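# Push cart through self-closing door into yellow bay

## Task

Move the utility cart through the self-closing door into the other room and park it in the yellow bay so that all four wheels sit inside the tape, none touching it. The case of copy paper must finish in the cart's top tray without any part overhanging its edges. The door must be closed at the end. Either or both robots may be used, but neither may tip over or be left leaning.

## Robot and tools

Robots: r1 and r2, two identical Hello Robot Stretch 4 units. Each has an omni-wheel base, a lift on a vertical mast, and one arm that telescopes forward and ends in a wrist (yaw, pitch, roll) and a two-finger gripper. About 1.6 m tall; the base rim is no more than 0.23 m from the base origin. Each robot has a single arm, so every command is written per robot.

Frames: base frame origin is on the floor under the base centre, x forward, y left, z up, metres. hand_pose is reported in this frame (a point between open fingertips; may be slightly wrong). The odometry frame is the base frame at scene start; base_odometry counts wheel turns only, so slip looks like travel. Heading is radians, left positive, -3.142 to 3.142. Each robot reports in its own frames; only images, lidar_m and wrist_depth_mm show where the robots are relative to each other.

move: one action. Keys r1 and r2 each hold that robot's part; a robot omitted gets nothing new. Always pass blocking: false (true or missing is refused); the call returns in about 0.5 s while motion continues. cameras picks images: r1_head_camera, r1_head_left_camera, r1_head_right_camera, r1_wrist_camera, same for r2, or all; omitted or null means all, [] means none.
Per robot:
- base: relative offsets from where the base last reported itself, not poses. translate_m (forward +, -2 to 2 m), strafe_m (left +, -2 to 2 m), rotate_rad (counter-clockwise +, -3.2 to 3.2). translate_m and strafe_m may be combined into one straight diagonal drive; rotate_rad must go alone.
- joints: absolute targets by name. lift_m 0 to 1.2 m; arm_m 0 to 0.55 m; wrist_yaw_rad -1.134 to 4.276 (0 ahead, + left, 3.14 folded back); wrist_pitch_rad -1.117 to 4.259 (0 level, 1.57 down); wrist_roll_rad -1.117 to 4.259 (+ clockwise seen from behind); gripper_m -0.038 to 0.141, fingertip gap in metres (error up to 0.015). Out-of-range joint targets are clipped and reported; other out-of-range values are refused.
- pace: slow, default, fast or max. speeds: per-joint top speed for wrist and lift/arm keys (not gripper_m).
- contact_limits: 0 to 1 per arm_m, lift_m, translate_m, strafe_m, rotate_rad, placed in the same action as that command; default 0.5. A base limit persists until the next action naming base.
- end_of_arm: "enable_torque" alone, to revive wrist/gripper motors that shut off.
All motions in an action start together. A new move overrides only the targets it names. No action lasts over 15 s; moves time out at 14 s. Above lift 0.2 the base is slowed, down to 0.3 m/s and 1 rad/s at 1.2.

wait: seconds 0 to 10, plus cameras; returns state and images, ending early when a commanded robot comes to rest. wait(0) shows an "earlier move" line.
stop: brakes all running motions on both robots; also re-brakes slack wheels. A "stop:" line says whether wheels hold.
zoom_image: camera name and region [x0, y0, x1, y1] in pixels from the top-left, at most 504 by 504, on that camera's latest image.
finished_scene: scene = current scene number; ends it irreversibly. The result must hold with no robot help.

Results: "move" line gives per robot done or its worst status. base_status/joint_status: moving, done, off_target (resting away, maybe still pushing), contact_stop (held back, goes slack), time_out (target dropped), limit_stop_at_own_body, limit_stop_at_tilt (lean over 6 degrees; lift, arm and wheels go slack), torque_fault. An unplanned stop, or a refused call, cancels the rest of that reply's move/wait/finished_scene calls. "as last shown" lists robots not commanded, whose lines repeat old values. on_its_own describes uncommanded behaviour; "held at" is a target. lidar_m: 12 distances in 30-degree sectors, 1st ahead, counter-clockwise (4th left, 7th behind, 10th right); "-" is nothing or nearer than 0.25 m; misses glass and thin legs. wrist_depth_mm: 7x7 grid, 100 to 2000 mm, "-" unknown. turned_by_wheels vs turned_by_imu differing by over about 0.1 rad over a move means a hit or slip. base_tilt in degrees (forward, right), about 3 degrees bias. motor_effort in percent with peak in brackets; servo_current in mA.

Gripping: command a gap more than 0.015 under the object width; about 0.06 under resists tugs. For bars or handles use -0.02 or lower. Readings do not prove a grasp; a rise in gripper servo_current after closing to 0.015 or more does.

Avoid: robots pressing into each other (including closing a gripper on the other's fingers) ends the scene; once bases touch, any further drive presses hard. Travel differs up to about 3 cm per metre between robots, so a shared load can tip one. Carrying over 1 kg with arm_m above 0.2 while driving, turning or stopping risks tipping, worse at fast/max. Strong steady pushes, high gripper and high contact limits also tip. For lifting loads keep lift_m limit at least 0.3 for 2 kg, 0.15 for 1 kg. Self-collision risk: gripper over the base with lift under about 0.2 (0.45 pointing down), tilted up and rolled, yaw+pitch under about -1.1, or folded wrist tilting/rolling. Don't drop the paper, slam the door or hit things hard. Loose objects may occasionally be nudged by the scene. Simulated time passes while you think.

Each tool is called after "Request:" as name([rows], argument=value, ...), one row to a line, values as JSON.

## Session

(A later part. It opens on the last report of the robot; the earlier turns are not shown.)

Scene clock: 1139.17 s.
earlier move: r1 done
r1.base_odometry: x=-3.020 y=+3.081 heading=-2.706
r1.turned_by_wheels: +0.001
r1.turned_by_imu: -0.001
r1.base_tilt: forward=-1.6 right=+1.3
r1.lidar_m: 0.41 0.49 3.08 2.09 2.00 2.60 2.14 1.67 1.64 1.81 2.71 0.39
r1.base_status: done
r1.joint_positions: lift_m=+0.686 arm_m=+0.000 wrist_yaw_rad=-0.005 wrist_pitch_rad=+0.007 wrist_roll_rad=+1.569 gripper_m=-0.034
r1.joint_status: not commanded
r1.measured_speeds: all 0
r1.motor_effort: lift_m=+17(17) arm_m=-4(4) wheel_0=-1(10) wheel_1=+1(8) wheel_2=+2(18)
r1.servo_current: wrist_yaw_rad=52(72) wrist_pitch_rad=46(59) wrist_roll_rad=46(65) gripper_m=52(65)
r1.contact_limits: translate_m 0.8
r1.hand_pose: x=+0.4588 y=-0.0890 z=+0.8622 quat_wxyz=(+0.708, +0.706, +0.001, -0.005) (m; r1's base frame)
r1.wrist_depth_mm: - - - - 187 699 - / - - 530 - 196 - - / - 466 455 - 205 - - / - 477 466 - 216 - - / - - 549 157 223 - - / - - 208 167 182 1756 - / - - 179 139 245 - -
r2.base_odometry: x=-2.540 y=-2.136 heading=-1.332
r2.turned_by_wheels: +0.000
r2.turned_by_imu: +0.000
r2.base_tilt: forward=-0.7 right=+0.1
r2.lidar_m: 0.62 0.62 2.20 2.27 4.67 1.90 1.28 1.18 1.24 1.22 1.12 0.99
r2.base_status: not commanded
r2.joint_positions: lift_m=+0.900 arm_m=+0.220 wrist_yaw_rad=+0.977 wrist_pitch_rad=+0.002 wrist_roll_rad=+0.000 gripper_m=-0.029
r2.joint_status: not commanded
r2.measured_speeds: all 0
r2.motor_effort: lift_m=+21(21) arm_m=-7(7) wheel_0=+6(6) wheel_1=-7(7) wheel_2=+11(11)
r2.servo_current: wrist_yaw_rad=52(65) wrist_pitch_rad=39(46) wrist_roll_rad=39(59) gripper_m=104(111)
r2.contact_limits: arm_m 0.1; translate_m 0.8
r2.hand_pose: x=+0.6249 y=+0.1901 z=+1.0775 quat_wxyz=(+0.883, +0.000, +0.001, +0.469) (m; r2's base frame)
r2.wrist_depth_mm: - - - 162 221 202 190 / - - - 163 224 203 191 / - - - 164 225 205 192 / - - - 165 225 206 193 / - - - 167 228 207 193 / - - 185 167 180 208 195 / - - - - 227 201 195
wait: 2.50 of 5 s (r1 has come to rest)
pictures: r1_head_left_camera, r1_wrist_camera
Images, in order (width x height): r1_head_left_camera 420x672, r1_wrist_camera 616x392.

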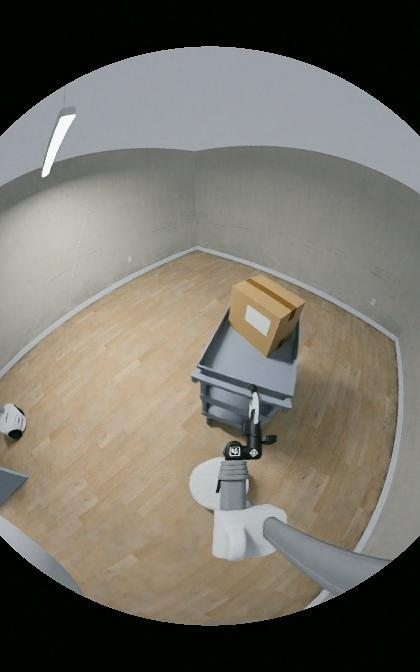

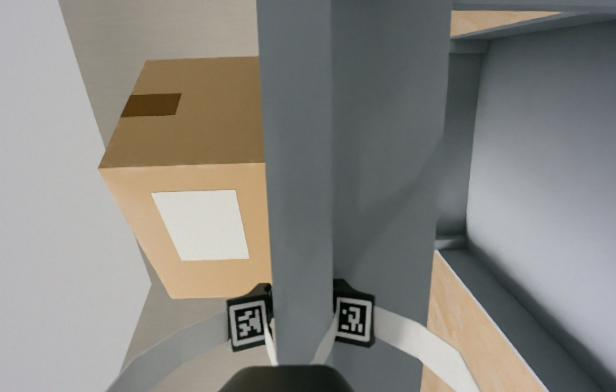

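Request:
move(blocking=false, r1={"base":{"strafe_m":0.3},"contact_limits":{"strafe_m":0.8}}, cameras=[])

Request:
wait(seconds=5, cameras=[])

Request:
move(blocking=false, r1={"base":{"rotate_rad":-0.6}}, cameras=[])

Request:
wait(seconds=5, cameras=[])

Request:
move(blocking=false, r1={"base":{"strafe_m":0.35},"contact_limits":{"strafe_m":0.8}}, cameras=[])

Request:
wait(seconds=5, cameras=["r1_head_left_camera","r1_wrist_camera"])

Scene clock: 1150.63 s.
move: r1 moving
r1.base_odometry: x=-3.005 y=+3.048 heading=-2.706
r1.turned_by_wheels: -0.001
r1.turned_by_imu: -0.001
r1.base_tilt: forward=-1.6 right=+1.3
r1.lidar_m: 0.41 0.53 3.06 2.13 1.97 2.57 2.16 1.70 1.66 1.84 2.73 0.36
r1.base_status: strafe_m moving
r1.joint_positions: lift_m=+0.686 arm_m=+0.000 wrist_yaw_rad=-0.005 wrist_pitch_rad=+0.007 wrist_roll_rad=+1.569 gripper_m=-0.034
r1.joint_status: not commanded
r1.measured_speeds: translate_m=-0.001 strafe_m=+0.140 rotate_rad=+0.003 lift_m=+0.000 arm_m=+0.000 wrist_yaw_rad=+0.000 wrist_pitch_rad=+0.000 wrist_roll_rad=+0.000
r1.motor_effort: lift_m=+17(17) arm_m=-4(4) wheel_0=-15(16) wheel_1=+7(9) wheel_2=+0(1)
r1.servo_current: wrist_yaw_rad=33(65) wrist_pitch_rad=52(52) wrist_roll_rad=33(65) gripper_m=59(59)
r1.contact_limits: strafe_m 0.8
r1.hand_pose: x=+0.4588 y=-0.0890 z=+0.8622 quat_wxyz=(+0.708, +0.706, +0.001, -0.005) (m; r1's base frame)
r1.wrist_depth_mm: - - - - 183 187 - / - 539 508 132 193 - - / - 436 439 - 202 - - / - 488 473 - 213 - - / - - 569 156 223 - - / - - 186 167 179 1661 - / - - 182 139 248 535 -
r2: as last shown
r2.base_tilt: forward=-0.6 right=+0.1
r2.lidar_m: 0.62 0.62 2.14 2.22 4.68 1.87 1.29 1.18 1.25 1.20 1.13 1.01
r2.motor_effort: lift_m=+20(21) arm_m=-7(7) wheel_0=+6(7) wheel_1=-6(7) wheel_2=+11(11)
r2.servo_current: wrist_yaw_rad=46(65) wrist_pitch_rad=39(39) wrist_roll_rad=46(52) gripper_m=104(111)
r2.contact_limits: arm_m 0.1; translate_m 0.8
r2.wrist_depth_mm: - - - 162 222 202 189 / - - - 164 223 204 191 / - - - 164 225 204 192 / - - - 166 226 206 193 / - - - 166 228 207 193 / - - 185 167 180 208 195 / - 1983 - - 228 201 196
pictures: none
No camera images: "cameras" was empty.

Scene clock: 1152.47 s.
earlier move: r1 done
r1.base_odometry: x=-2.894 y=+2.809 heading=-2.706
r1.turned_by_wheels: +0.000
r1.turned_by_imu: +0.001
r1.base_tilt: forward=-1.5 right=+1.3
r1.lidar_m: 0.45 2.89 2.83 1.87 1.73 2.42 2.42 1.93 1.89 2.05 3.08 0.34
r1.base_status: done
r1.joint_positions: lift_m=+0.686 arm_m=+0.000 wrist_yaw_rad=-0.003 wrist_pitch_rad=+0.007 wrist_roll_rad=+1.569 gripper_m=-0.034
r1.joint_status: not commanded
r1.measured_speeds: all 0
r1.motor_effort: lift_m=+17(17) arm_m=-4(4) wheel_0=-3(17) wheel_1=+0(10) wheel_2=+1(2)
r1.servo_current: wrist_yaw_rad=46(72) wrist_pitch_rad=52(59) wrist_roll_rad=33(72) gripper_m=65(65)
r1.contact_limits: strafe_m 0.8
r1.hand_pose: x=+0.4590 y=-0.0882 z=+0.8622 quat_wxyz=(+0.708, +0.706, +0.002, -0.004) (m; r1's base frame)
r1.wrist_depth_mm: - 366 375 - - 135 - / - 384 394 - 146 146 - / - 549 530 - 163 164 - / - - - 103 186 - - / - - - 113 215 1661 - / - - 206 - 180 1708 - / - - 178 - 179 402 459
r2.base_odometry: x=-2.540 y=-2.136 heading=-1.332
r2.turned_by_wheels: +0.000
r2.turned_by_imu: +0.000
r2.base_tilt: forward=-0.6 right=+0.0
r2.lidar_m: 0.60 0.65 1.92 1.97 4.66 1.90 1.29 1.20 1.24 1.20 1.14 1.03
r2.base_status: not commanded
r2.joint_positions: lift_m=+0.900 arm_m=+0.220 wrist_yaw_rad=+0.977 wrist_pitch_rad=+0.002 wrist_roll_rad=+0.000 gripper_m=-0.029
r2.joint_status: not commanded
r2.measured_speeds: all 0
r2.motor_effort: lift_m=+21(21) arm_m=-7(7) wheel_0=+6(7) wheel_1=-6(7) wheel_2=+10(11)
r2.servo_current: wrist_yaw_rad=59(65) wrist_pitch_rad=46(46) wrist_roll_rad=39(59) gripper_m=104(111)
r2.contact_limits: arm_m 0.1; translate_m 0.8
r2.hand_pose: x=+0.6249 y=+0.1901 z=+1.0775 quat_wxyz=(+0.883, +0.000, +0.001, +0.469) (m; r2's base frame)
r2.wrist_depth_mm: - - - 162 222 202 190 / - - - 164 223 202 190 / - - - 164 224 206 192 / - - - 165 227 206 193 / - - - 167 229 207 193 / - - 185 167 180 208 195 / - 1708 - - 226 200 196
wait: 1.83 of 5 s (r1 has come to rest)
pictures: none
No camera images: "cameras" was empty.

Scene clock: 1152.97 s.
move: r1 moving
r1.base_odometry: x=-2.894 y=+2.809 heading=-2.957
r1.turned_by_wheels: -0.251
r1.turned_by_imu: -0.250
r1.base_tilt: forward=-1.5 right=+1.3
r1.lidar_m: 0.41 0.51 2.85 1.90 1.72 2.42 2.44 2.06 1.88 1.90 2.39 0.36
r1.base_status: rotate_rad moving
r1.joint_positions: lift_m=+0.686 arm_m=+0.000 wrist_yaw_rad=+0.010 wrist_pitch_rad=+0.007 wrist_roll_rad=+1.569 gripper_m=-0.034
r1.joint_status: not commanded
r1.measured_speeds: translate_m=+0.003 strafe_m=-0.004 rotate_rad=-0.980 lift_m=+0.000 arm_m=+0.000 wrist_yaw_rad=+0.000 wrist_pitch_rad=+0.000 wrist_roll_rad=+0.000
r1.motor_effort: lift_m=+17(17) arm_m=-4(4) wheel_0=+15(18) wheel_1=+7(9) wheel_2=+13(13)
r1.servo_current: wrist_yaw_rad=72(78) wrist_pitch_rad=46(59) wrist_roll_rad=39(59) gripper_m=59(65)
r1.hand_pose: x=+0.4602 y=-0.0845 z=+0.8622 quat_wxyz=(+0.708, +0.706, +0.006, +0.001) (m; r1's base frame)
r1.wrist_depth_mm: - 500 484 105 162 162 - / - 436 433 112 172 174 - / - 415 424 - 185 - - / - - 521 131 201 - - / - - - - 219 - - / - - - 184 229 1756 - / - - 177 156 258 1464 -
r2: as last shown
r2.base_tilt: forward=-0.7 right=+0.1
r2.lidar_m: 0.60 0.63 1.90 1.95 4.66 1.91 1.28 1.21 1.25 1.23 1.13 1.01
r2.motor_effort: lift_m=+21(21) arm_m=-7(7) wheel_0=+6(6) wheel_1=-6(7) wheel_2=+11(11)
r2.servo_current: wrist_yaw_rad=33(52) wrist_pitch_rad=39(46) wrist_roll_rad=52(65) gripper_m=98(111)
r2.contact_limits: arm_m 0.1; translate_m 0.8
r2.wrist_depth_mm: - - - 162 222 202 190 / - - - 164 224 203 191 / - - - 164 224 205 192 / - - - 166 226 206 193 / - - - 167 228 206 194 / - - 185 167 180 208 195 / - 1708 - - 226 200 196
pictures: none
No camera images: "cameras" was empty.

Scene clock: 1153.87 s.
earlier move: r1 done
r1.base_odometry: x=-2.894 y=+2.809 heading=+2.977
r1.turned_by_wheels: -0.350
r1.turned_by_imu: -0.352
r1.base_tilt: forward=-1.6 right=+1.3
r1.lidar_m: 0.35 0.37 2.94 2.84 1.88 1.72 2.41 2.57 1.93 1.87 1.96 0.44
r1.base_status: done
r1.joint_positions: lift_m=+0.686 arm_m=+0.000 wrist_yaw_rad=-0.003 wrist_pitch_rad=+0.007 wrist_roll_rad=+1.569 gripper_m=-0.034
r1.joint_status: not commanded
r1.measured_speeds: translate_m=+0.000 strafe_m=+0.000 rotate_rad=+0.000 lift_m=+0.000 arm_m=+0.000 wrist_yaw_rad=+0.004 wrist_pitch_rad=+0.000 wrist_roll_rad=+0.000
r1.motor_effort: lift_m=+17(17) arm_m=+4(4) wheel_0=-4(18) wheel_1=-1(9) wheel_2=-1(14)
r1.servo_current: wrist_yaw_rad=46(78) wrist_pitch_rad=52(59) wrist_roll_rad=39(65) gripper_m=52(65)
r1.hand_pose: x=+0.4590 y=-0.0882 z=+0.8622 quat_wxyz=(+0.708, +0.706, +0.002, -0.004) (m; r1's base frame)
r1.wrist_depth_mm: - - - 211 271 1708 1205 / - - - 262 264 274 278 / - - - 254 253 1708 1229 / - - - 246 245 854 - / - - 504 179 238 - - / - 459 449 182 230 - - / - 473 178 144 222 - -
r2.base_odometry: x=-2.540 y=-2.136 heading=-1.332
r2.turned_by_wheels: +0.000
r2.turned_by_imu: +0.000
r2.base_tilt: forward=-0.7 right=+0.1
r2.lidar_m: 0.59 0.60 1.90 1.94 4.67 1.92 1.28 1.20 1.22 1.24 1.13 0.99
r2.base_status: not commanded
r2.joint_positions: lift_m=+0.900 arm_m=+0.220 wrist_yaw_rad=+0.977 wrist_pitch_rad=+0.002 wrist_roll_rad=+0.000 gripper_m=-0.029
r2.joint_status: not commanded
r2.measured_speeds: all 0
r2.motor_effort: lift_m=+21(21) arm_m=-7(7) wheel_0=+6(6) wheel_1=-6(7) wheel_2=+10(11)
r2.servo_current: wrist_yaw_rad=39(59) wrist_pitch_rad=39(46) wrist_roll_rad=52(65) gripper_m=104(111)
r2.contact_limits: arm_m 0.1; translate_m 0.8
r2.hand_pose: x=+0.6249 y=+0.1901 z=+1.0775 quat_wxyz=(+0.883, +0.000, +0.001, +0.469) (m; r2's base frame)
r2.wrist_depth_mm: - - - 162 222 202 189 / - - - 164 224 204 191 / - - - 164 224 204 191 / - - - 165 226 206 193 / - - - 166 228 206 193 / - - 185 166 180 208 195 / - 1708 - - 226 200 196
wait: 0.90 of 5 s (r1 has come to rest)
pictures: none
No camera images: "cameras" was empty.

Scene clock: 1154.37 s.
move: r1 moving
r1.base_odometry: x=-2.900 y=+2.773 heading=+2.976
r1.turned_by_wheels: +0.000
r1.turned_by_imu: -0.001
r1.base_tilt: forward=-1.6 right=+1.3
r1.lidar_m: 0.34 0.38 2.91 2.81 1.86 1.70 2.42 2.58 1.96 1.90 2.03 0.45
r1.base_status: strafe_m moving
r1.joint_positions: lift_m=+0.686 arm_m=+0.000 wrist_yaw_rad=-0.003 wrist_pitch_rad=+0.007 wrist_roll_rad=+1.569 gripper_m=-0.034
r1.joint_status: not commanded
r1.measured_speeds: translate_m=+0.000 strafe_m=+0.141 rotate_rad=+0.000 lift_m=+0.000 arm_m=+0.000 wrist_yaw_rad=+0.000 wrist_pitch_rad=+0.000 wrist_roll_rad=+0.000
r1.motor_effort: lift_m=+17(17) arm_m=+4(4) wheel_0=-14(15) wheel_1=+8(10) wheel_2=+0(1)
r1.servo_current: wrist_yaw_rad=59(59) wrist_pitch_rad=59(59) wrist_roll_rad=46(65) gripper_m=59(59)
r1.contact_limits: strafe_m 0.8
r1.hand_pose: x=+0.4590 y=-0.0883 z=+0.8622 quat_wxyz=(+0.708, +0.706, +0.002, -0.004) (m; r1's base frame)
r1.wrist_depth_mm: - - - - 265 1618 1138 / - - - 257 259 279 277 / - - - 249 251 1756 1281 / - - - 241 243 - - / - 549 484 178 237 - - / - 469 449 173 181 - - / - 484 178 144 223 - -
r2: as last shown
r2.base_tilt: forward=-0.6 right=+0.0
r2.lidar_m: 0.61 0.63 1.86 1.92 4.66 1.88 1.28 1.19 1.26 1.23 1.12 1.02
r2.motor_effort: lift_m=+21(21) arm_m=-6(7) wheel_0=+6(6) wheel_1=-6(7) wheel_2=+11(11)
r2.servo_current: wrist_yaw_rad=46(59) wrist_pitch_rad=39(46) wrist_roll_rad=52(59) gripper_m=104(111)
r2.contact_limits: arm_m 0.1; translate_m 0.8
r2.wrist_depth_mm: - - - 162 222 202 190 / - - - 164 224 203 191 / - - - 165 224 206 191 / - - - 166 225 206 193 / - - - 166 228 207 194 / - - 184 167 180 207 195 / - 1756 - - 227 201 195
pictures: none
No camera images: "cameras" was empty.

Scene clock: 1156.37 s.
earlier move: r1 done
r1.base_odometry: x=-2.951 y=+2.464 heading=+2.977
r1.turned_by_wheels: +0.000
r1.turned_by_imu: +0.001
r1.base_tilt: forward=-1.6 right=+1.2
r1.lidar_m: 0.41 0.47 2.56 2.50 1.59 1.53 2.47 2.57 2.30 2.23 2.35 0.41
r1.base_status: done
r1.joint_positions: lift_m=+0.686 arm_m=+0.000 wrist_yaw_rad=-0.003 wrist_pitch_rad=+0.007 wrist_roll_rad=+1.569 gripper_m=-0.034
r1.joint_status: not commanded
r1.measured_speeds: all 0
r1.motor_effort: lift_m=+16(17) arm_m=+4(4) wheel_0=-2(17) wheel_1=+0(10) wheel_2=-1(2)
r1.servo_current: wrist_yaw_rad=59(72) wrist_pitch_rad=52(59) wrist_roll_rad=52(65) gripper_m=52(65)
r1.contact_limits: strafe_m 0.8
r1.hand_pose: x=+0.4590 y=-0.0882 z=+0.8622 quat_wxyz=(+0.708, +0.706, +0.002, -0.004) (m; r1's base frame)
r1.wrist_depth_mm: - - - - 198 1397 1160 / - - 580 - 206 - - / - 521 488 150 211 - - / - 459 452 - 218 - - / - - 525 163 225 - - / - - 585 182 230 - - / - - 177 143 243 - -
r2.base_odometry: x=-2.540 y=-2.136 heading=-1.332
r2.turned_by_wheels: +0.000
r2.turned_by_imu: +0.000
r2.base_tilt: forward=-0.7 right=+0.1
r2.lidar_m: 0.59 0.61 1.68 1.62 4.67 1.88 1.29 1.21 1.25 1.22 1.12 0.97
r2.base_status: not commanded
r2.joint_positions: lift_m=+0.900 arm_m=+0.220 wrist_yaw_rad=+0.977 wrist_pitch_rad=+0.002 wrist_roll_rad=+0.000 gripper_m=-0.029
r2.joint_status: not commanded
r2.measured_speeds: all 0
r2.motor_effort: lift_m=+21(21) arm_m=-7(7) wheel_0=+6(6) wheel_1=-6(7) wheel_2=+11(11)
r2.servo_current: wrist_yaw_rad=52(65) wrist_pitch_rad=46(46) wrist_roll_rad=59(59) gripper_m=104(111)
r2.contact_limits: arm_m 0.1; translate_m 0.8
r2.hand_pose: x=+0.6249 y=+0.1901 z=+1.0775 quat_wxyz=(+0.883, +0.000, +0.001, +0.469) (m; r2's base frame)
r2.wrist_depth_mm: - - - 161 222 202 190 / - - - 164 223 203 190 / - - - 164 224 205 192 / - - - 165 226 206 193 / 1661 - - 167 228 207 193 / - - 185 167 180 208 195 / - 1464 - - 226 201 196
wait: 2.00 of 5 s (r1 has come to rest)
pictures: r1_head_left_camera, r1_wrist_camera
Images, in order (width x height): r1_head_left_camera 420x672, r1_wrist_camera 616x392.

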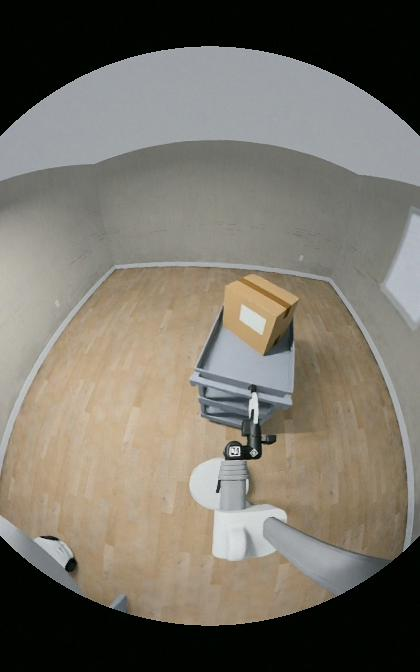

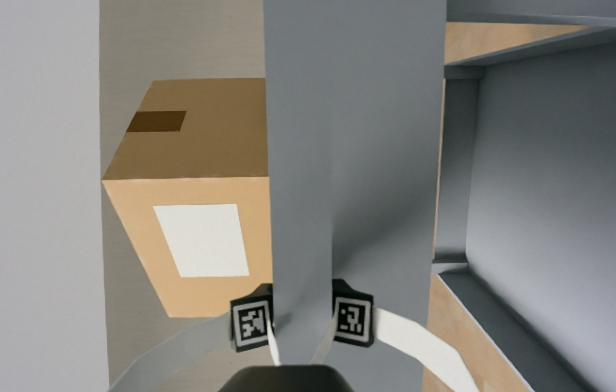

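Request:
move(blocking=false, r1={"base":{"translate_m":-0.8},"contact_limits":{"translate_m":0.8}}, cameras=[])

Request:
wait(seconds=5, cameras=["r1_head_left_camera","r1_wrist_camera"])

Scene clock: 1161.90 s.
move: r1 moving
r1.base_odometry: x=-2.921 y=+2.459 heading=+2.977
r1.turned_by_wheels: +0.000
r1.turned_by_imu: +0.000
r1.base_tilt: forward=-1.6 right=+1.3
r1.lidar_m: 0.39 0.48 2.58 2.50 1.59 1.53 2.45 2.55 2.30 2.23 2.35 0.39
r1.base_status: translate_m moving
r1.joint_positions: lift_m=+0.686 arm_m=+0.000 wrist_yaw_rad=+0.001 wrist_pitch_rad=+0.007 wrist_roll_rad=+1.569 gripper_m=-0.034
r1.joint_status: not commanded
r1.measured_speeds: translate_m=-0.122 strafe_m=+0.002 rotate_rad=+0.005 lift_m=+0.000 arm_m=+0.000 wrist_yaw_rad=+0.025 wrist_pitch_rad=+0.000 wrist_roll_rad=+0.000
r1.motor_effort: lift_m=+16(17) arm_m=-4(4) wheel_0=-11(11) wheel_1=-6(8) wheel_2=+16(16)
r1.servo_current: wrist_yaw_rad=46(65) wrist_pitch_rad=52(59) wrist_roll_rad=46(65) gripper_m=59(65)
r1.contact_limits: translate_m 0.8
r1.hand_pose: x=+0.4594 y=-0.0872 z=+0.8622 quat_wxyz=(+0.708, +0.706, +0.003, -0.002) (m; r1's base frame)
r1.wrist_depth_mm: - - - - 189 707 - / - - 535 - 196 - - / - 473 452 143 205 - - / - 473 469 - 216 - - / - - 559 158 224 - - / - - 627 168 230 1756 - / - - 178 166 246 - -
r2: as last shown
r2.base_tilt: forward=-0.7 right=+0.0
r2.lidar_m: 0.56 0.60 1.65 1.59 4.67 1.89 1.31 1.19 1.25 1.21 1.12 1.01
r2.servo_current: wrist_yaw_rad=46(59) wrist_pitch_rad=39(46) wrist_roll_rad=52(59) gripper_m=98(111)
r2.contact_limits: arm_m 0.1; translate_m 0.8
r2.wrist_depth_mm: - - - 162 221 202 189 / - - - 164 224 204 191 / - - - 164 225 205 192 / - - - 165 226 206 192 / - - - 167 228 206 194 / - - 185 167 180 208 195 / - 1499 - - 227 200 196
pictures: none
No camera images: "cameras" was empty.

Scene clock: 1165.57 s.
earlier move: r1 done
r1.base_odometry: x=-2.162 y=+2.332 heading=+2.977
r1.turned_by_wheels: +0.000
r1.turned_by_imu: +0.002
r1.base_tilt: forward=-1.6 right=+1.2
r1.lidar_m: 0.39 0.42 2.61 1.25 0.88 0.99 1.64 1.71 2.26 2.17 2.32 0.44
r1.base_status: done
r1.joint_positions: lift_m=+0.686 arm_m=+0.000 wrist_yaw_rad=+0.003 wrist_pitch_rad=+0.007 wrist_roll_rad=+1.569 gripper_m=-0.034
r1.joint_status: not commanded
r1.measured_speeds: all 0
r1.motor_effort: lift_m=+17(17) arm_m=+4(4) wheel_0=+0(11) wheel_1=-2(9) wheel_2=+2(16)
r1.servo_current: wrist_yaw_rad=52(72) wrist_pitch_rad=59(59) wrist_roll_rad=59(72) gripper_m=52(65)
r1.contact_limits: translate_m 0.8
r1.hand_pose: x=+0.4595 y=-0.0867 z=+0.8622 quat_wxyz=(+0.708, +0.706, +0.004, -0.002) (m; r1's base frame)
r1.wrist_depth_mm: - - - - 228 233 236 / - - - 226 227 1661 1229 / - - 615 227 228 - - / - 525 488 228 230 - - / - 473 473 229 232 - - / - - 500 182 232 - - / - - 178 145 232 - -
r2.base_odometry: x=-2.540 y=-2.136 heading=-1.332
r2.turned_by_wheels: +0.000
r2.turned_by_imu: +0.001
r2.base_tilt: forward=-0.7 right=+0.1
r2.lidar_m: 0.57 0.61 1.21 1.49 4.68 1.86 1.29 1.21 1.25 1.20 1.14 1.01
r2.base_status: not commanded
r2.joint_positions: lift_m=+0.900 arm_m=+0.220 wrist_yaw_rad=+0.977 wrist_pitch_rad=+0.002 wrist_roll_rad=+0.000 gripper_m=-0.029
r2.joint_status: not commanded
r2.measured_speeds: all 0
r2.motor_effort: lift_m=+21(21) arm_m=-7(7) wheel_0=+6(7) wheel_1=-6(7) wheel_2=+11(11)
r2.servo_current: wrist_yaw_rad=52(65) wrist_pitch_rad=46(52) wrist_roll_rad=52(59) gripper_m=104(117)
r2.contact_limits: arm_m 0.1; translate_m 0.8
r2.hand_pose: x=+0.6249 y=+0.1901 z=+1.0775 quat_wxyz=(+0.883, +0.000, +0.001, +0.469) (m; r2's base frame)
r2.wrist_depth_mm: - - 265 162 221 202 190 / - - - 164 224 203 191 / - - - 164 225 205 191 / - - - 165 225 206 193 / 1397 - 1229 167 228 206 193 / 1808 - 185 167 180 207 194 / - 144 - - 227 201 196
wait: 3.67 of 5 s (r1 has come to rest)
pictures: r1_head_left_camera, r1_wrist_camera
Images, in order (width x height): r1_head_left_camera 420x672, r1_wrist_camera 616x392.

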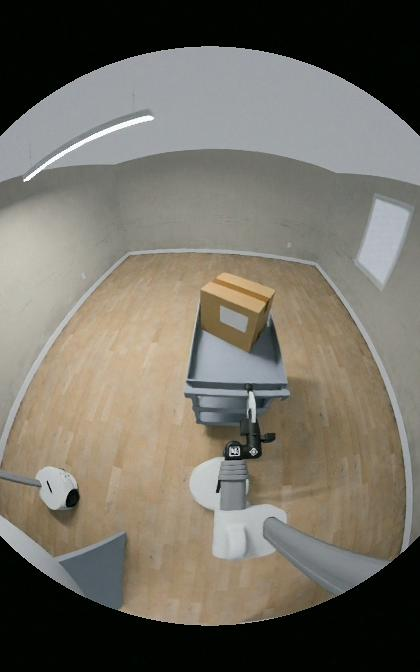

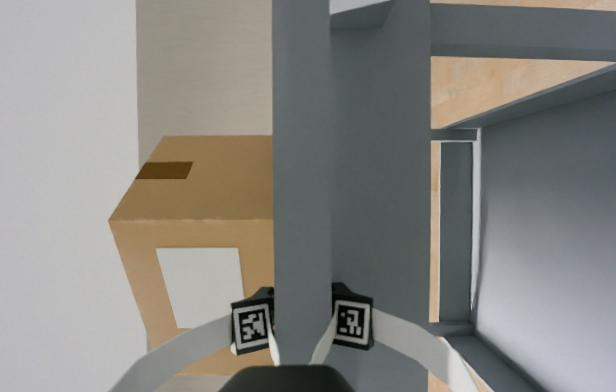

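Request:
move(blocking=false, r1={"base":{"translate_m":-0.6,"strafe_m":0.09},"contact_limits":{"translate_m":0.7}}, cameras=[])

Request:
wait(seconds=5, cameras=["r1_head_left_camera","r1_head_right_camera","r1_wrist_camera","r2_head_left_camera"])

Scene clock: 1173.57 s.
move: r1 moving
r1.base_odometry: x=-2.132 y=+2.323 heading=+2.976
r1.turned_by_wheels: +0.000
r1.turned_by_imu: +0.000
r1.base_tilt: forward=-1.6 right=+1.3
r1.lidar_m: 0.39 0.41 2.60 1.18 0.86 0.96 1.61 1.68 2.26 2.19 2.32 0.43
r1.base_status: translate_m moving; strafe_m moving
r1.joint_positions: lift_m=+0.686 arm_m=+0.000 wrist_yaw_rad=+0.003 wrist_pitch_rad=+0.007 wrist_roll_rad=+1.569 gripper_m=-0.034
r1.joint_status: not commanded
r1.measured_speeds: translate_m=-0.123 strafe_m=+0.017 rotate_rad=-0.006 lift_m=+0.000 arm_m=+0.000 wrist_yaw_rad=+0.000 wrist_pitch_rad=+0.000 wrist_roll_rad=+0.000
r1.motor_effort: lift_m=+17(17) arm_m=-4(4) wheel_0=-8(8) wheel_1=-5(8) wheel_2=+12(14)
r1.servo_current: wrist_yaw_rad=46(59) wrist_pitch_rad=46(59) wrist_roll_rad=65(65) gripper_m=59(59)
r1.contact_limits: translate_m 0.7
r1.hand_pose: x=+0.4596 y=-0.0867 z=+0.8622 quat_wxyz=(+0.708, +0.706, +0.004, -0.002) (m; r1's base frame)
r1.wrist_depth_mm: - - - - 228 235 236 / - - - 227 228 1618 1205 / - - 627 227 229 - - / - 535 488 228 230 - - / - 480 469 229 231 - - / - - 500 171 232 - - / - - 177 143 233 - -
r2: as last shown
r2.turned_by_imu: +0.000
r2.base_tilt: forward=-0.6 right=+0.0
r2.lidar_m: 0.61 0.60 1.21 1.52 4.67 1.89 1.27 1.21 1.25 1.21 1.13 1.00
r2.motor_effort: lift_m=+21(21) arm_m=-7(7) wheel_0=+6(6) wheel_1=-6(7) wheel_2=+10(11)
r2.servo_current: wrist_yaw_rad=52(52) wrist_pitch_rad=39(46) wrist_roll_rad=46(52) gripper_m=104(111)
r2.contact_limits: arm_m 0.1; translate_m 0.8
r2.wrist_depth_mm: - - 265 162 221 202 190 / - - - 164 224 203 190 / - - - 164 225 204 191 / - - - 166 225 206 194 / 1366 1464 1281 166 228 207 194 / 1808 - 185 167 180 207 195 / - 144 - - 227 200 196
pictures: none
No camera images: "cameras" was empty.

Scene clock: 1176.57 s.
earlier move: r1 done
r1.base_odometry: x=-1.585 y=+2.145 heading=+2.976
r1.turned_by_wheels: +0.000
r1.turned_by_imu: -0.001
r1.base_tilt: forward=-1.6 right=+1.3
r1.lidar_m: 0.37 0.39 1.17 0.56 0.62 0.89 4.08 1.10 1.58 2.25 2.36 0.43
r1.base_status: done
r1.joint_positions: lift_m=+0.686 arm_m=+0.000 wrist_yaw_rad=+0.000 wrist_pitch_rad=+0.007 wrist_roll_rad=+1.569 gripper_m=-0.034
r1.joint_status: not commanded
r1.measured_speeds: all 0
r1.motor_effort: lift_m=+17(17) arm_m=-4(4) wheel_0=-4(12) wheel_1=-3(8) wheel_2=+0(14)
r1.servo_current: wrist_yaw_rad=46(65) wrist_pitch_rad=46(59) wrist_roll_rad=52(65) gripper_m=52(65)
r1.contact_limits: translate_m 0.7
r1.hand_pose: x=+0.4593 y=-0.0873 z=+0.8622 quat_wxyz=(+0.708, +0.706, +0.003, -0.003) (m; r1's base frame)
r1.wrist_depth_mm: - - - - 243 252 254 / - - - - 240 1618 1098 / - - - 237 237 1756 - / - - 544 235 236 - - / - 466 462 231 233 - - / - 504 469 182 232 - - / - - 178 144 228 - -
r2.base_odometry: x=-2.540 y=-2.136 heading=-1.332
r2.turned_by_wheels: +0.000
r2.turned_by_imu: +0.000
r2.base_tilt: forward=-0.6 right=+0.0
r2.lidar_m: 0.61 0.61 1.12 1.39 4.68 1.86 1.29 1.21 1.24 1.21 1.14 0.98
r2.base_status: not commanded
r2.joint_positions: lift_m=+0.900 arm_m=+0.220 wrist_yaw_rad=+0.977 wrist_pitch_rad=+0.002 wrist_roll_rad=+0.000 gripper_m=-0.029
r2.joint_status: not commanded
r2.measured_speeds: all 0
r2.motor_effort: lift_m=+21(21) arm_m=-7(7) wheel_0=+6(6) wheel_1=-6(7) wheel_2=+11(11)
r2.servo_current: wrist_yaw_rad=33(65) wrist_pitch_rad=46(46) wrist_roll_rad=39(65) gripper_m=111(111)
r2.contact_limits: arm_m 0.1; translate_m 0.8
r2.hand_pose: x=+0.6249 y=+0.1901 z=+1.0775 quat_wxyz=(+0.883, +0.000, +0.001, +0.469) (m; r2's base frame)
r2.wrist_depth_mm: - - - 162 223 202 190 / - - - 164 223 204 190 / - - - 164 224 205 192 / - - - 165 225 206 193 / - 1098 - 166 227 207 193 / - 1138 184 167 180 208 195 / - 144 - - 227 200 195
wait: 3.00 of 5 s (r1 has come to rest)
pictures: r1_head_left_camera, r1_head_right_camera, r1_wrist_camera, r2_head_left_camera
Images, in order (width x height): r1_head_left_camera 420x672, r1_head_right_camera 420x672, r1_wrist_camera 616x392, r2_head_left_camera 420x672.

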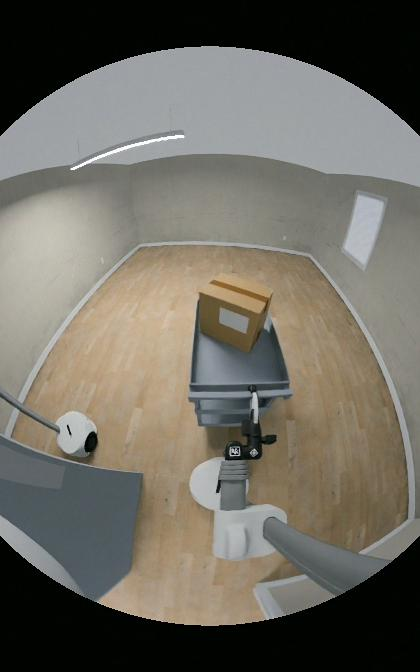

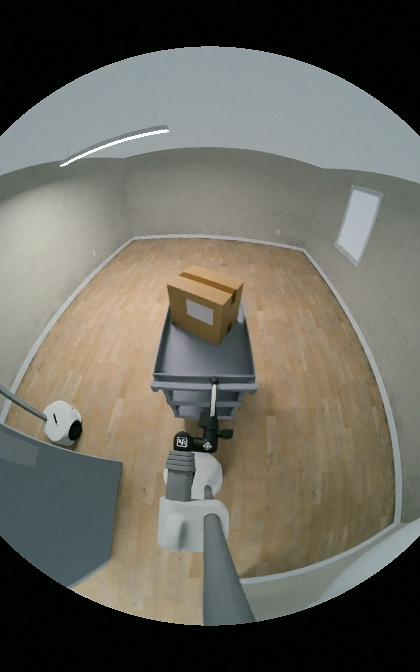

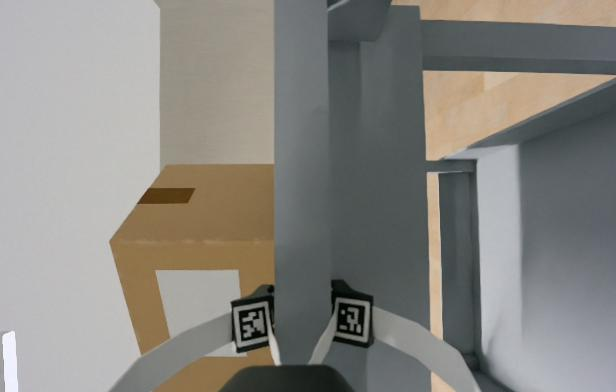

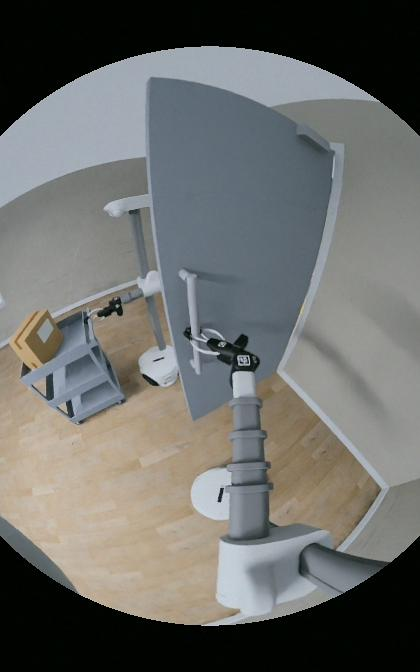

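Request:
move(blocking=false, r1={"base":{"translate_m":-0.6},"contact_limits":{"translate_m":0.6}}, cameras=[])

Request:
wait(seconds=5, cameras=["r1_head_left_camera","r1_head_right_camera","r1_wrist_camera"])

Scene clock: 1181.17 s.
move: r1 moving
r1.base_odometry: x=-1.555 y=+2.140 heading=+2.976
r1.turned_by_wheels: +0.000
r1.turned_by_imu: -0.001
r1.base_tilt: forward=-1.6 right=+1.3
r1.lidar_m: 0.38 0.37 1.14 0.58 0.60 0.88 4.01 1.05 1.52 2.25 2.38 0.42
r1.base_status: translate_m moving
r1.joint_positions: lift_m=+0.686 arm_m=+0.000 wrist_yaw_rad=+0.000 wrist_pitch_rad=+0.007 wrist_roll_rad=+1.569 gripper_m=-0.034
r1.joint_status: not commanded
r1.measured_speeds: translate_m=-0.121 strafe_m=+0.001 rotate_rad=+0.003 lift_m=+0.000 arm_m=+0.000 wrist_yaw_rad=+0.000 wrist_pitch_rad=+0.000 wrist_roll_rad=+0.000
r1.motor_effort: lift_m=+17(17) arm_m=-4(4) wheel_0=-7(10) wheel_1=-7(7) wheel_2=+10(11)
r1.servo_current: wrist_yaw_rad=39(65) wrist_pitch_rad=52(52) wrist_roll_rad=52(59) gripper_m=52(65)
r1.contact_limits: translate_m 0.6
r1.hand_pose: x=+0.4593 y=-0.0873 z=+0.8622 quat_wxyz=(+0.708, +0.706, +0.003, -0.003) (m; r1's base frame)
r1.wrist_depth_mm: - - - - 240 248 251 / - - - 238 238 1618 1205 / - - - 236 236 1756 - / - - 530 234 236 - - / - 462 459 231 232 - - / - 517 480 171 233 - - / - - 178 144 229 - -
r2: as last shown
r2.lidar_m: 0.57 0.58 1.10 1.37 4.67 1.88 1.28 1.20 1.23 1.23 1.13 1.00
r2.motor_effort: lift_m=+20(21) arm_m=-7(7) wheel_0=+6(6) wheel_1=-6(7) wheel_2=+10(11)
r2.servo_current: wrist_yaw_rad=46(59) wrist_pitch_rad=39(46) wrist_roll_rad=46(59) gripper_m=111(111)
r2.contact_limits: arm_m 0.1; translate_m 0.8
r2.wrist_depth_mm: - - - 161 222 202 190 / - - - 164 224 204 191 / - - - 165 224 206 192 / - - - 165 225 206 193 / - 1078 1205 166 227 207 194 / - 1098 184 167 180 208 195 / - 144 - - 227 201 195
pictures: none
No camera images: "cameras" was empty.

Scene clock: 1184.17 s.
earlier move: r1 done
r1.base_odometry: x=-0.994 y=+2.046 heading=+2.976
r1.turned_by_wheels: +0.000
r1.turned_by_imu: +0.001
r1.base_tilt: forward=-1.6 right=+1.3
r1.lidar_m: 0.36 0.36 0.62 0.58 0.63 3.45 3.41 0.55 0.65 2.17 2.33 0.43
r1.base_status: done
r1.joint_positions: lift_m=+0.686 arm_m=+0.000 wrist_yaw_rad=+0.004 wrist_pitch_rad=+0.007 wrist_roll_rad=+1.569 gripper_m=-0.034
r1.joint_status: not commanded
r1.measured_speeds: all 0
r1.motor_effort: lift_m=+17(17) arm_m=-3(4) wheel_0=-1(10) wheel_1=-2(8) wheel_2=-1(15)
r1.servo_current: wrist_yaw_rad=46(72) wrist_pitch_rad=52(59) wrist_roll_rad=46(65) gripper_m=59(65)
r1.contact_limits: translate_m 0.6
r1.hand_pose: x=+0.4596 y=-0.0862 z=+0.8622 quat_wxyz=(+0.708, +0.706, +0.004, -0.001) (m; r1's base frame)
r1.wrist_depth_mm: - - - 202 264 1618 1182 / - - - 255 257 279 278 / - - - 248 247 1756 - / - - 647 242 244 - - / - 500 477 178 238 - - / - 469 455 181 232 - - / - 496 178 144 224 - -
r2.base_odometry: x=-2.540 y=-2.136 heading=-1.332
r2.turned_by_wheels: +0.000
r2.turned_by_imu: +0.000
r2.base_tilt: forward=-0.7 right=+0.1
r2.lidar_m: 0.58 0.60 0.97 4.74 4.64 1.89 1.30 1.20 1.26 1.22 1.14 0.96
r2.base_status: not commanded
r2.joint_positions: lift_m=+0.900 arm_m=+0.220 wrist_yaw_rad=+0.977 wrist_pitch_rad=+0.002 wrist_roll_rad=+0.000 gripper_m=-0.029
r2.joint_status: not commanded
r2.measured_speeds: all 0
r2.motor_effort: lift_m=+21(21) arm_m=-7(7) wheel_0=+6(7) wheel_1=-6(7) wheel_2=+10(11)
r2.servo_current: wrist_yaw_rad=46(59) wrist_pitch_rad=39(52) wrist_roll_rad=52(65) gripper_m=104(111)
r2.contact_limits: arm_m 0.1; translate_m 0.8
r2.hand_pose: x=+0.6249 y=+0.1901 z=+1.0775 quat_wxyz=(+0.883, +0.000, +0.001, +0.469) (m; r2's base frame)
r2.wrist_depth_mm: - - - 162 222 202 189 / - - - 164 224 204 190 / - - - 164 225 204 191 / - - - 165 225 205 193 / - - 820 166 228 207 193 / - - 184 167 180 208 195 / - - - - 227 201 196
wait: 3.00 of 5 s (r1 has come to rest)
pictures: r1_head_left_camera, r1_head_right_camera, r1_wrist_camera
Images, in order (width x height): r1_head_left_camera 420x672, r1_head_right_camera 420x672, r1_wrist_camera 616x392.

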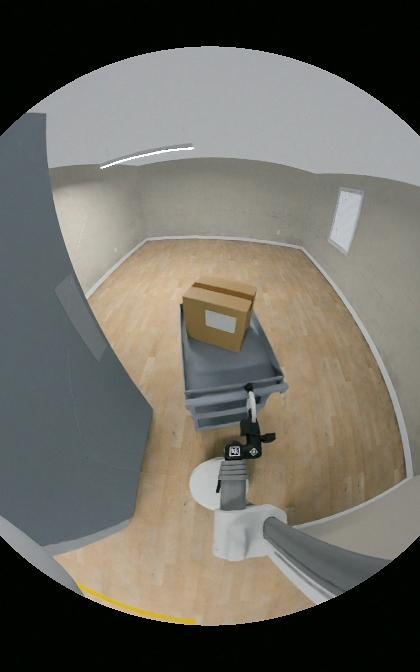

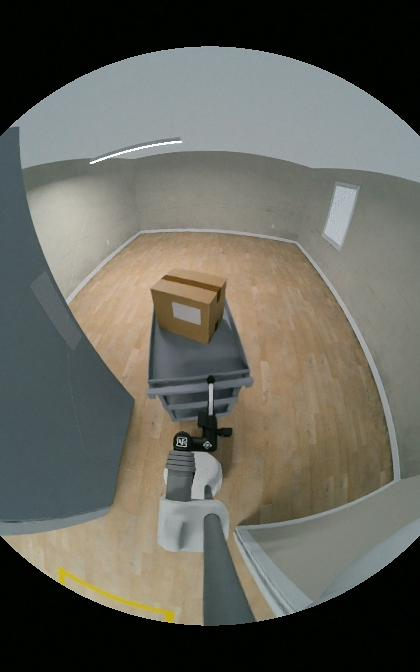

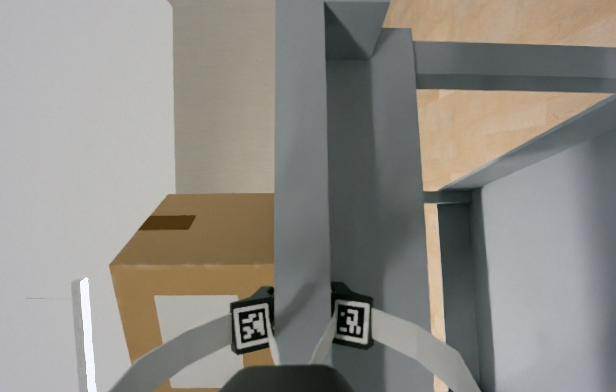

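Request:
move(blocking=false, r1={"base":{"translate_m":-0.4,"strafe_m":0.11},"contact_limits":{"translate_m":0.6}}, cameras=[])

Request:
wait(seconds=5, cameras=["r1_head_left_camera","r1_head_right_camera","r1_wrist_camera"])

Scene clock: 1189.97 s.
move: r1 moving
r1.base_odometry: x=-0.964 y=+2.033 heading=+2.976
r1.turned_by_wheels: +0.000
r1.turned_by_imu: +0.000
r1.base_tilt: forward=-1.6 right=+1.3
r1.lidar_m: 0.36 0.37 0.60 0.56 0.64 3.39 3.36 0.53 0.60 2.01 2.36 0.44
r1.base_status: translate_m moving; strafe_m moving
r1.joint_positions: lift_m=+0.686 arm_m=+0.000 wrist_yaw_rad=+0.003 wrist_pitch_rad=+0.007 wrist_roll_rad=+1.569 gripper_m=-0.034
r1.joint_status: not commanded
r1.measured_speeds: translate_m=-0.122 strafe_m=+0.034 rotate_rad=-0.001 lift_m=+0.000 arm_m=+0.000 wrist_yaw_rad=-0.015 wrist_pitch_rad=+0.000 wrist_roll_rad=+0.000
r1.motor_effort: lift_m=+17(17) arm_m=-3(4) wheel_0=-8(10) wheel_1=-4(6) wheel_2=+10(13)
r1.servo_current: wrist_yaw_rad=46(59) wrist_pitch_rad=59(59) wrist_roll_rad=59(59) gripper_m=59(65)
r1.contact_limits: translate_m 0.6
r1.hand_pose: x=+0.4596 y=-0.0865 z=+0.8622 quat_wxyz=(+0.708, +0.706, +0.004, -0.001) (m; r1's base frame)
r1.wrist_depth_mm: - - - 204 262 1576 1138 / - - - 256 258 282 281 / - - - 249 249 1708 - / - - 640 241 243 - - / - 496 469 178 236 - - / - 469 459 181 230 - - / - 488 178 144 223 - -
r2: as last shown
r2.base_tilt: forward=-0.7 right=+0.0
r2.lidar_m: 0.59 0.60 0.96 4.79 4.66 1.89 1.28 1.20 1.24 1.22 1.12 0.97
r2.motor_effort: lift_m=+21(21) arm_m=-7(7) wheel_0=+6(6) wheel_1=-6(7) wheel_2=+10(11)
r2.servo_current: wrist_yaw_rad=52(59) wrist_pitch_rad=39(46) wrist_roll_rad=52(52) gripper_m=104(104)
r2.contact_limits: arm_m 0.1; translate_m 0.8
r2.wrist_depth_mm: - - - 162 221 202 190 / - - - 164 224 203 190 / - - - 164 225 206 192 / - - - 165 227 206 194 / - - 842 166 228 206 193 / - - 185 166 180 208 195 / - - - - 226 201 196
pictures: none
No camera images: "cameras" was empty.

Scene clock: 1192.30 s.
earlier move: r1 done
r1.base_odometry: x=-0.617 y=+1.871 heading=+2.975
r1.turned_by_wheels: -0.001
r1.turned_by_imu: -0.001
r1.base_tilt: forward=-1.6 right=+1.3
r1.lidar_m: 0.36 0.38 0.53 0.50 2.63 3.05 2.97 3.13 0.40 0.42 2.43 0.45
r1.base_status: done
r1.joint_positions: lift_m=+0.686 arm_m=+0.000 wrist_yaw_rad=-0.001 wrist_pitch_rad=+0.007 wrist_roll_rad=+1.569 gripper_m=-0.034
r1.joint_status: not commanded
r1.measured_speeds: all 0
r1.motor_effort: lift_m=+17(17) arm_m=-3(4) wheel_0=-5(12) wheel_1=-3(6) wheel_2=-4(13)
r1.servo_current: wrist_yaw_rad=39(72) wrist_pitch_rad=52(59) wrist_roll_rad=39(72) gripper_m=52(65)
r1.contact_limits: translate_m 0.6
r1.hand_pose: x=+0.4592 y=-0.0876 z=+0.8622 quat_wxyz=(+0.708, +0.706, +0.002, -0.003) (m; r1's base frame)
r1.wrist_depth_mm: - - - - 259 1430 1160 / - - - 254 254 285 286 / - - - 246 248 1661 - / - - 634 240 241 - - / - 488 462 177 237 - - / - 477 462 181 230 - - / - 500 178 144 224 - -
r2.base_odometry: x=-2.540 y=-2.136 heading=-1.332
r2.turned_by_wheels: +0.000
r2.turned_by_imu: +0.000
r2.base_tilt: forward=-0.6 right=+0.0
r2.lidar_m: 0.60 0.59 3.61 4.79 4.67 1.88 1.28 1.19 1.22 1.20 1.11 1.00
r2.base_status: not commanded
r2.joint_positions: lift_m=+0.900 arm_m=+0.220 wrist_yaw_rad=+0.977 wrist_pitch_rad=+0.002 wrist_roll_rad=+0.000 gripper_m=-0.029
r2.joint_status: not commanded
r2.measured_speeds: all 0
r2.motor_effort: lift_m=+21(21) arm_m=-7(7) wheel_0=+6(6) wheel_1=-7(7) wheel_2=+11(11)
r2.servo_current: wrist_yaw_rad=65(65) wrist_pitch_rad=46(46) wrist_roll_rad=52(59) gripper_m=98(111)
r2.contact_limits: arm_m 0.1; translate_m 0.8
r2.hand_pose: x=+0.6249 y=+0.1901 z=+1.0775 quat_wxyz=(+0.883, +0.000, +0.001, +0.469) (m; r2's base frame)
r2.wrist_depth_mm: - - - 162 220 202 190 / - - - 164 224 203 190 / - - - 164 225 205 192 / - - - 165 226 206 193 / - - - 166 227 206 194 / - - 185 167 179 208 195 / - - - - 227 200 195
wait: 2.33 of 5 s (r1 has come to rest)
pictures: r1_head_left_camera, r1_head_right_camera, r1_wrist_camera
Images, in order (width x height): r1_head_left_camera 420x672, r1_head_right_camera 420x672, r1_wrist_camera 616x392.

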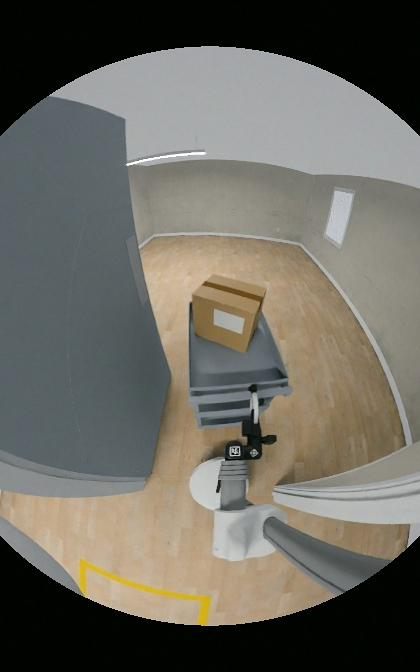

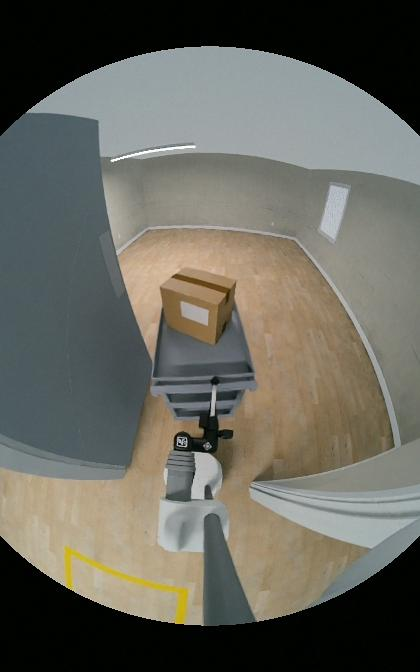

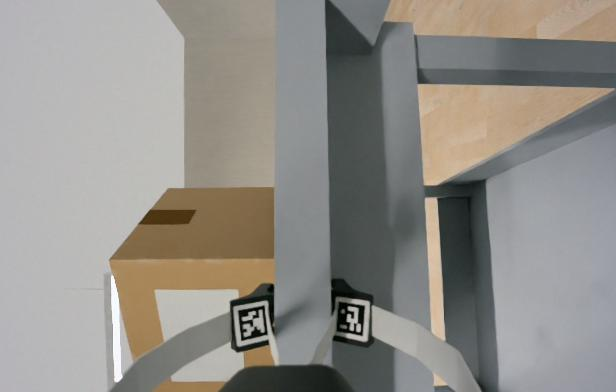

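Request:
move(blocking=false, r1={"base":{"translate_m":-0.35,"strafe_m":0.08},"contact_limits":{"translate_m":0.6}}, cameras=[])

Request:
wait(seconds=5, cameras=["r1_head_left_camera","r1_head_right_camera","r1_wrist_camera"])

Scene clock: 1201.20 s.
move: r1 moving
r1.base_odometry: x=-0.588 y=+1.859 heading=+2.975
r1.turned_by_wheels: +0.000
r1.turned_by_imu: +0.000
r1.base_tilt: forward=-1.6 right=+1.3
r1.lidar_m: 0.34 0.38 0.51 0.50 2.58 3.03 2.93 3.13 0.44 0.41 2.45 0.45
r1.base_status: translate_m moving; strafe_m moving
r1.joint_positions: lift_m=+0.686 arm_m=+0.000 wrist_yaw_rad=-0.001 wrist_pitch_rad=+0.007 wrist_roll_rad=+1.569 gripper_m=-0.034
r1.joint_status: not commanded
r1.measured_speeds: translate_m=-0.123 strafe_m=+0.028 rotate_rad=-0.001 lift_m=+0.000 arm_m=+0.000 wrist_yaw_rad=+0.000 wrist_pitch_rad=+0.000 wrist_roll_rad=+0.000
r1.motor_effort: lift_m=+17(17) arm_m=-3(4) wheel_0=-9(12) wheel_1=-4(7) wheel_2=+10(10)
r1.servo_current: wrist_yaw_rad=39(52) wrist_pitch_rad=52(59) wrist_roll_rad=46(52) gripper_m=52(59)
r1.contact_limits: translate_m 0.6
r1.hand_pose: x=+0.4592 y=-0.0876 z=+0.8622 quat_wxyz=(+0.708, +0.706, +0.002, -0.003) (m; r1's base frame)
r1.wrist_depth_mm: - - - - 256 1430 1078 / - - - 250 250 1464 407 / - - - 244 245 1708 - / - - 597 239 240 - - / - 477 459 176 236 - - / - 484 466 173 230 - - / - - 178 143 226 - -
r2: as last shown
r2.base_tilt: forward=-0.7 right=+0.0
r2.lidar_m: 0.59 0.63 3.64 4.73 4.66 1.87 1.28 1.20 1.24 1.22 1.14 1.00
r2.motor_effort: lift_m=+21(21) arm_m=-7(7) wheel_0=+6(6) wheel_1=-6(6) wheel_2=+11(11)
r2.servo_current: wrist_yaw_rad=39(59) wrist_pitch_rad=33(46) wrist_roll_rad=59(59) gripper_m=104(104)
r2.contact_limits: arm_m 0.1; translate_m 0.8
r2.wrist_depth_mm: - - - 162 222 202 190 / - - - 164 224 202 190 / - - - 165 225 205 193 / - - - 165 226 206 193 / - - - 167 229 206 193 / - - 185 167 180 208 195 / - - - - 227 201 195
pictures: none
No camera images: "cameras" was empty.

Scene clock: 1203.37 s.
earlier move: r1 done
r1.base_odometry: x=-0.286 y=+1.734 heading=+2.975
r1.turned_by_wheels: +0.000
r1.turned_by_imu: +0.000
r1.base_tilt: forward=-1.6 right=+1.3
r1.lidar_m: 0.36 0.41 0.53 0.90 2.48 2.67 2.62 2.80 2.47 0.56 0.52 0.42
r1.base_status: done
r1.joint_positions: lift_m=+0.686 arm_m=+0.000 wrist_yaw_rad=-0.001 wrist_pitch_rad=+0.007 wrist_roll_rad=+1.569 gripper_m=-0.034
r1.joint_status: not commanded
r1.measured_speeds: all 0
r1.motor_effort: lift_m=+17(17) arm_m=+4(4) wheel_0=-1(12) wheel_1=-2(8) wheel_2=+0(12)
r1.servo_current: wrist_yaw_rad=52(72) wrist_pitch_rad=59(59) wrist_roll_rad=52(65) gripper_m=59(65)
r1.contact_limits: translate_m 0.6
r1.hand_pose: x=+0.4592 y=-0.0876 z=+0.8622 quat_wxyz=(+0.708, +0.706, +0.002, -0.003) (m; r1's base frame)
r1.wrist_depth_mm: - - - - 235 242 244 / - - - 232 235 1618 1160 / - - - 232 234 1756 - / - - 521 231 233 - - / - 466 462 231 232 - - / - - 488 172 232 - - / - - 178 144 232 - -
r2.base_odometry: x=-2.540 y=-2.136 heading=-1.332
r2.turned_by_wheels: +0.000
r2.turned_by_imu: +0.000
r2.base_tilt: forward=-0.6 right=+0.1
r2.lidar_m: 0.61 0.60 3.61 4.74 4.68 1.88 1.28 1.20 1.24 1.21 1.13 0.98
r2.base_status: not commanded
r2.joint_positions: lift_m=+0.900 arm_m=+0.220 wrist_yaw_rad=+0.977 wrist_pitch_rad=+0.002 wrist_roll_rad=+0.000 gripper_m=-0.029
r2.joint_status: not commanded
r2.measured_speeds: all 0
r2.motor_effort: lift_m=+20(21) arm_m=-7(7) wheel_0=+6(6) wheel_1=-6(7) wheel_2=+11(11)
r2.servo_current: wrist_yaw_rad=46(59) wrist_pitch_rad=39(46) wrist_roll_rad=46(59) gripper_m=104(111)
r2.contact_limits: arm_m 0.1; translate_m 0.8
r2.hand_pose: x=+0.6249 y=+0.1901 z=+1.0775 quat_wxyz=(+0.883, +0.000, +0.001, +0.469) (m; r2's base frame)
r2.wrist_depth_mm: - - - 162 221 202 189 / - - - 164 224 204 191 / - - - 164 224 206 193 / - - - 166 226 206 193 / - - - 166 228 207 193 / - - 185 167 180 208 195 / - - - - 226 201 195
wait: 2.17 of 5 s (r1 has come to rest)
pictures: r1_head_left_camera, r1_head_right_camera, r1_wrist_camera
Images, in order (width x height): r1_head_left_camera 420x672, r1_head_right_camera 420x672, r1_wrist_camera 616x392.

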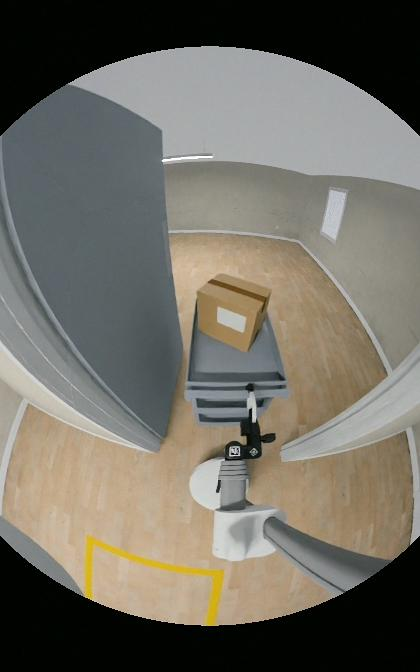

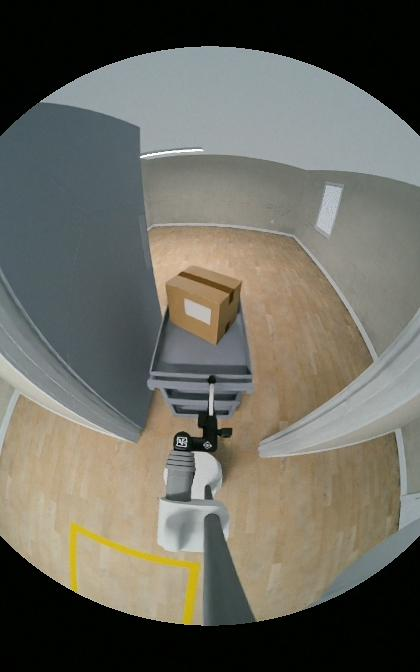

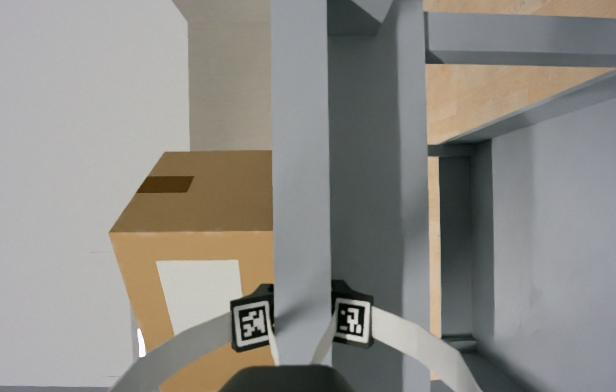

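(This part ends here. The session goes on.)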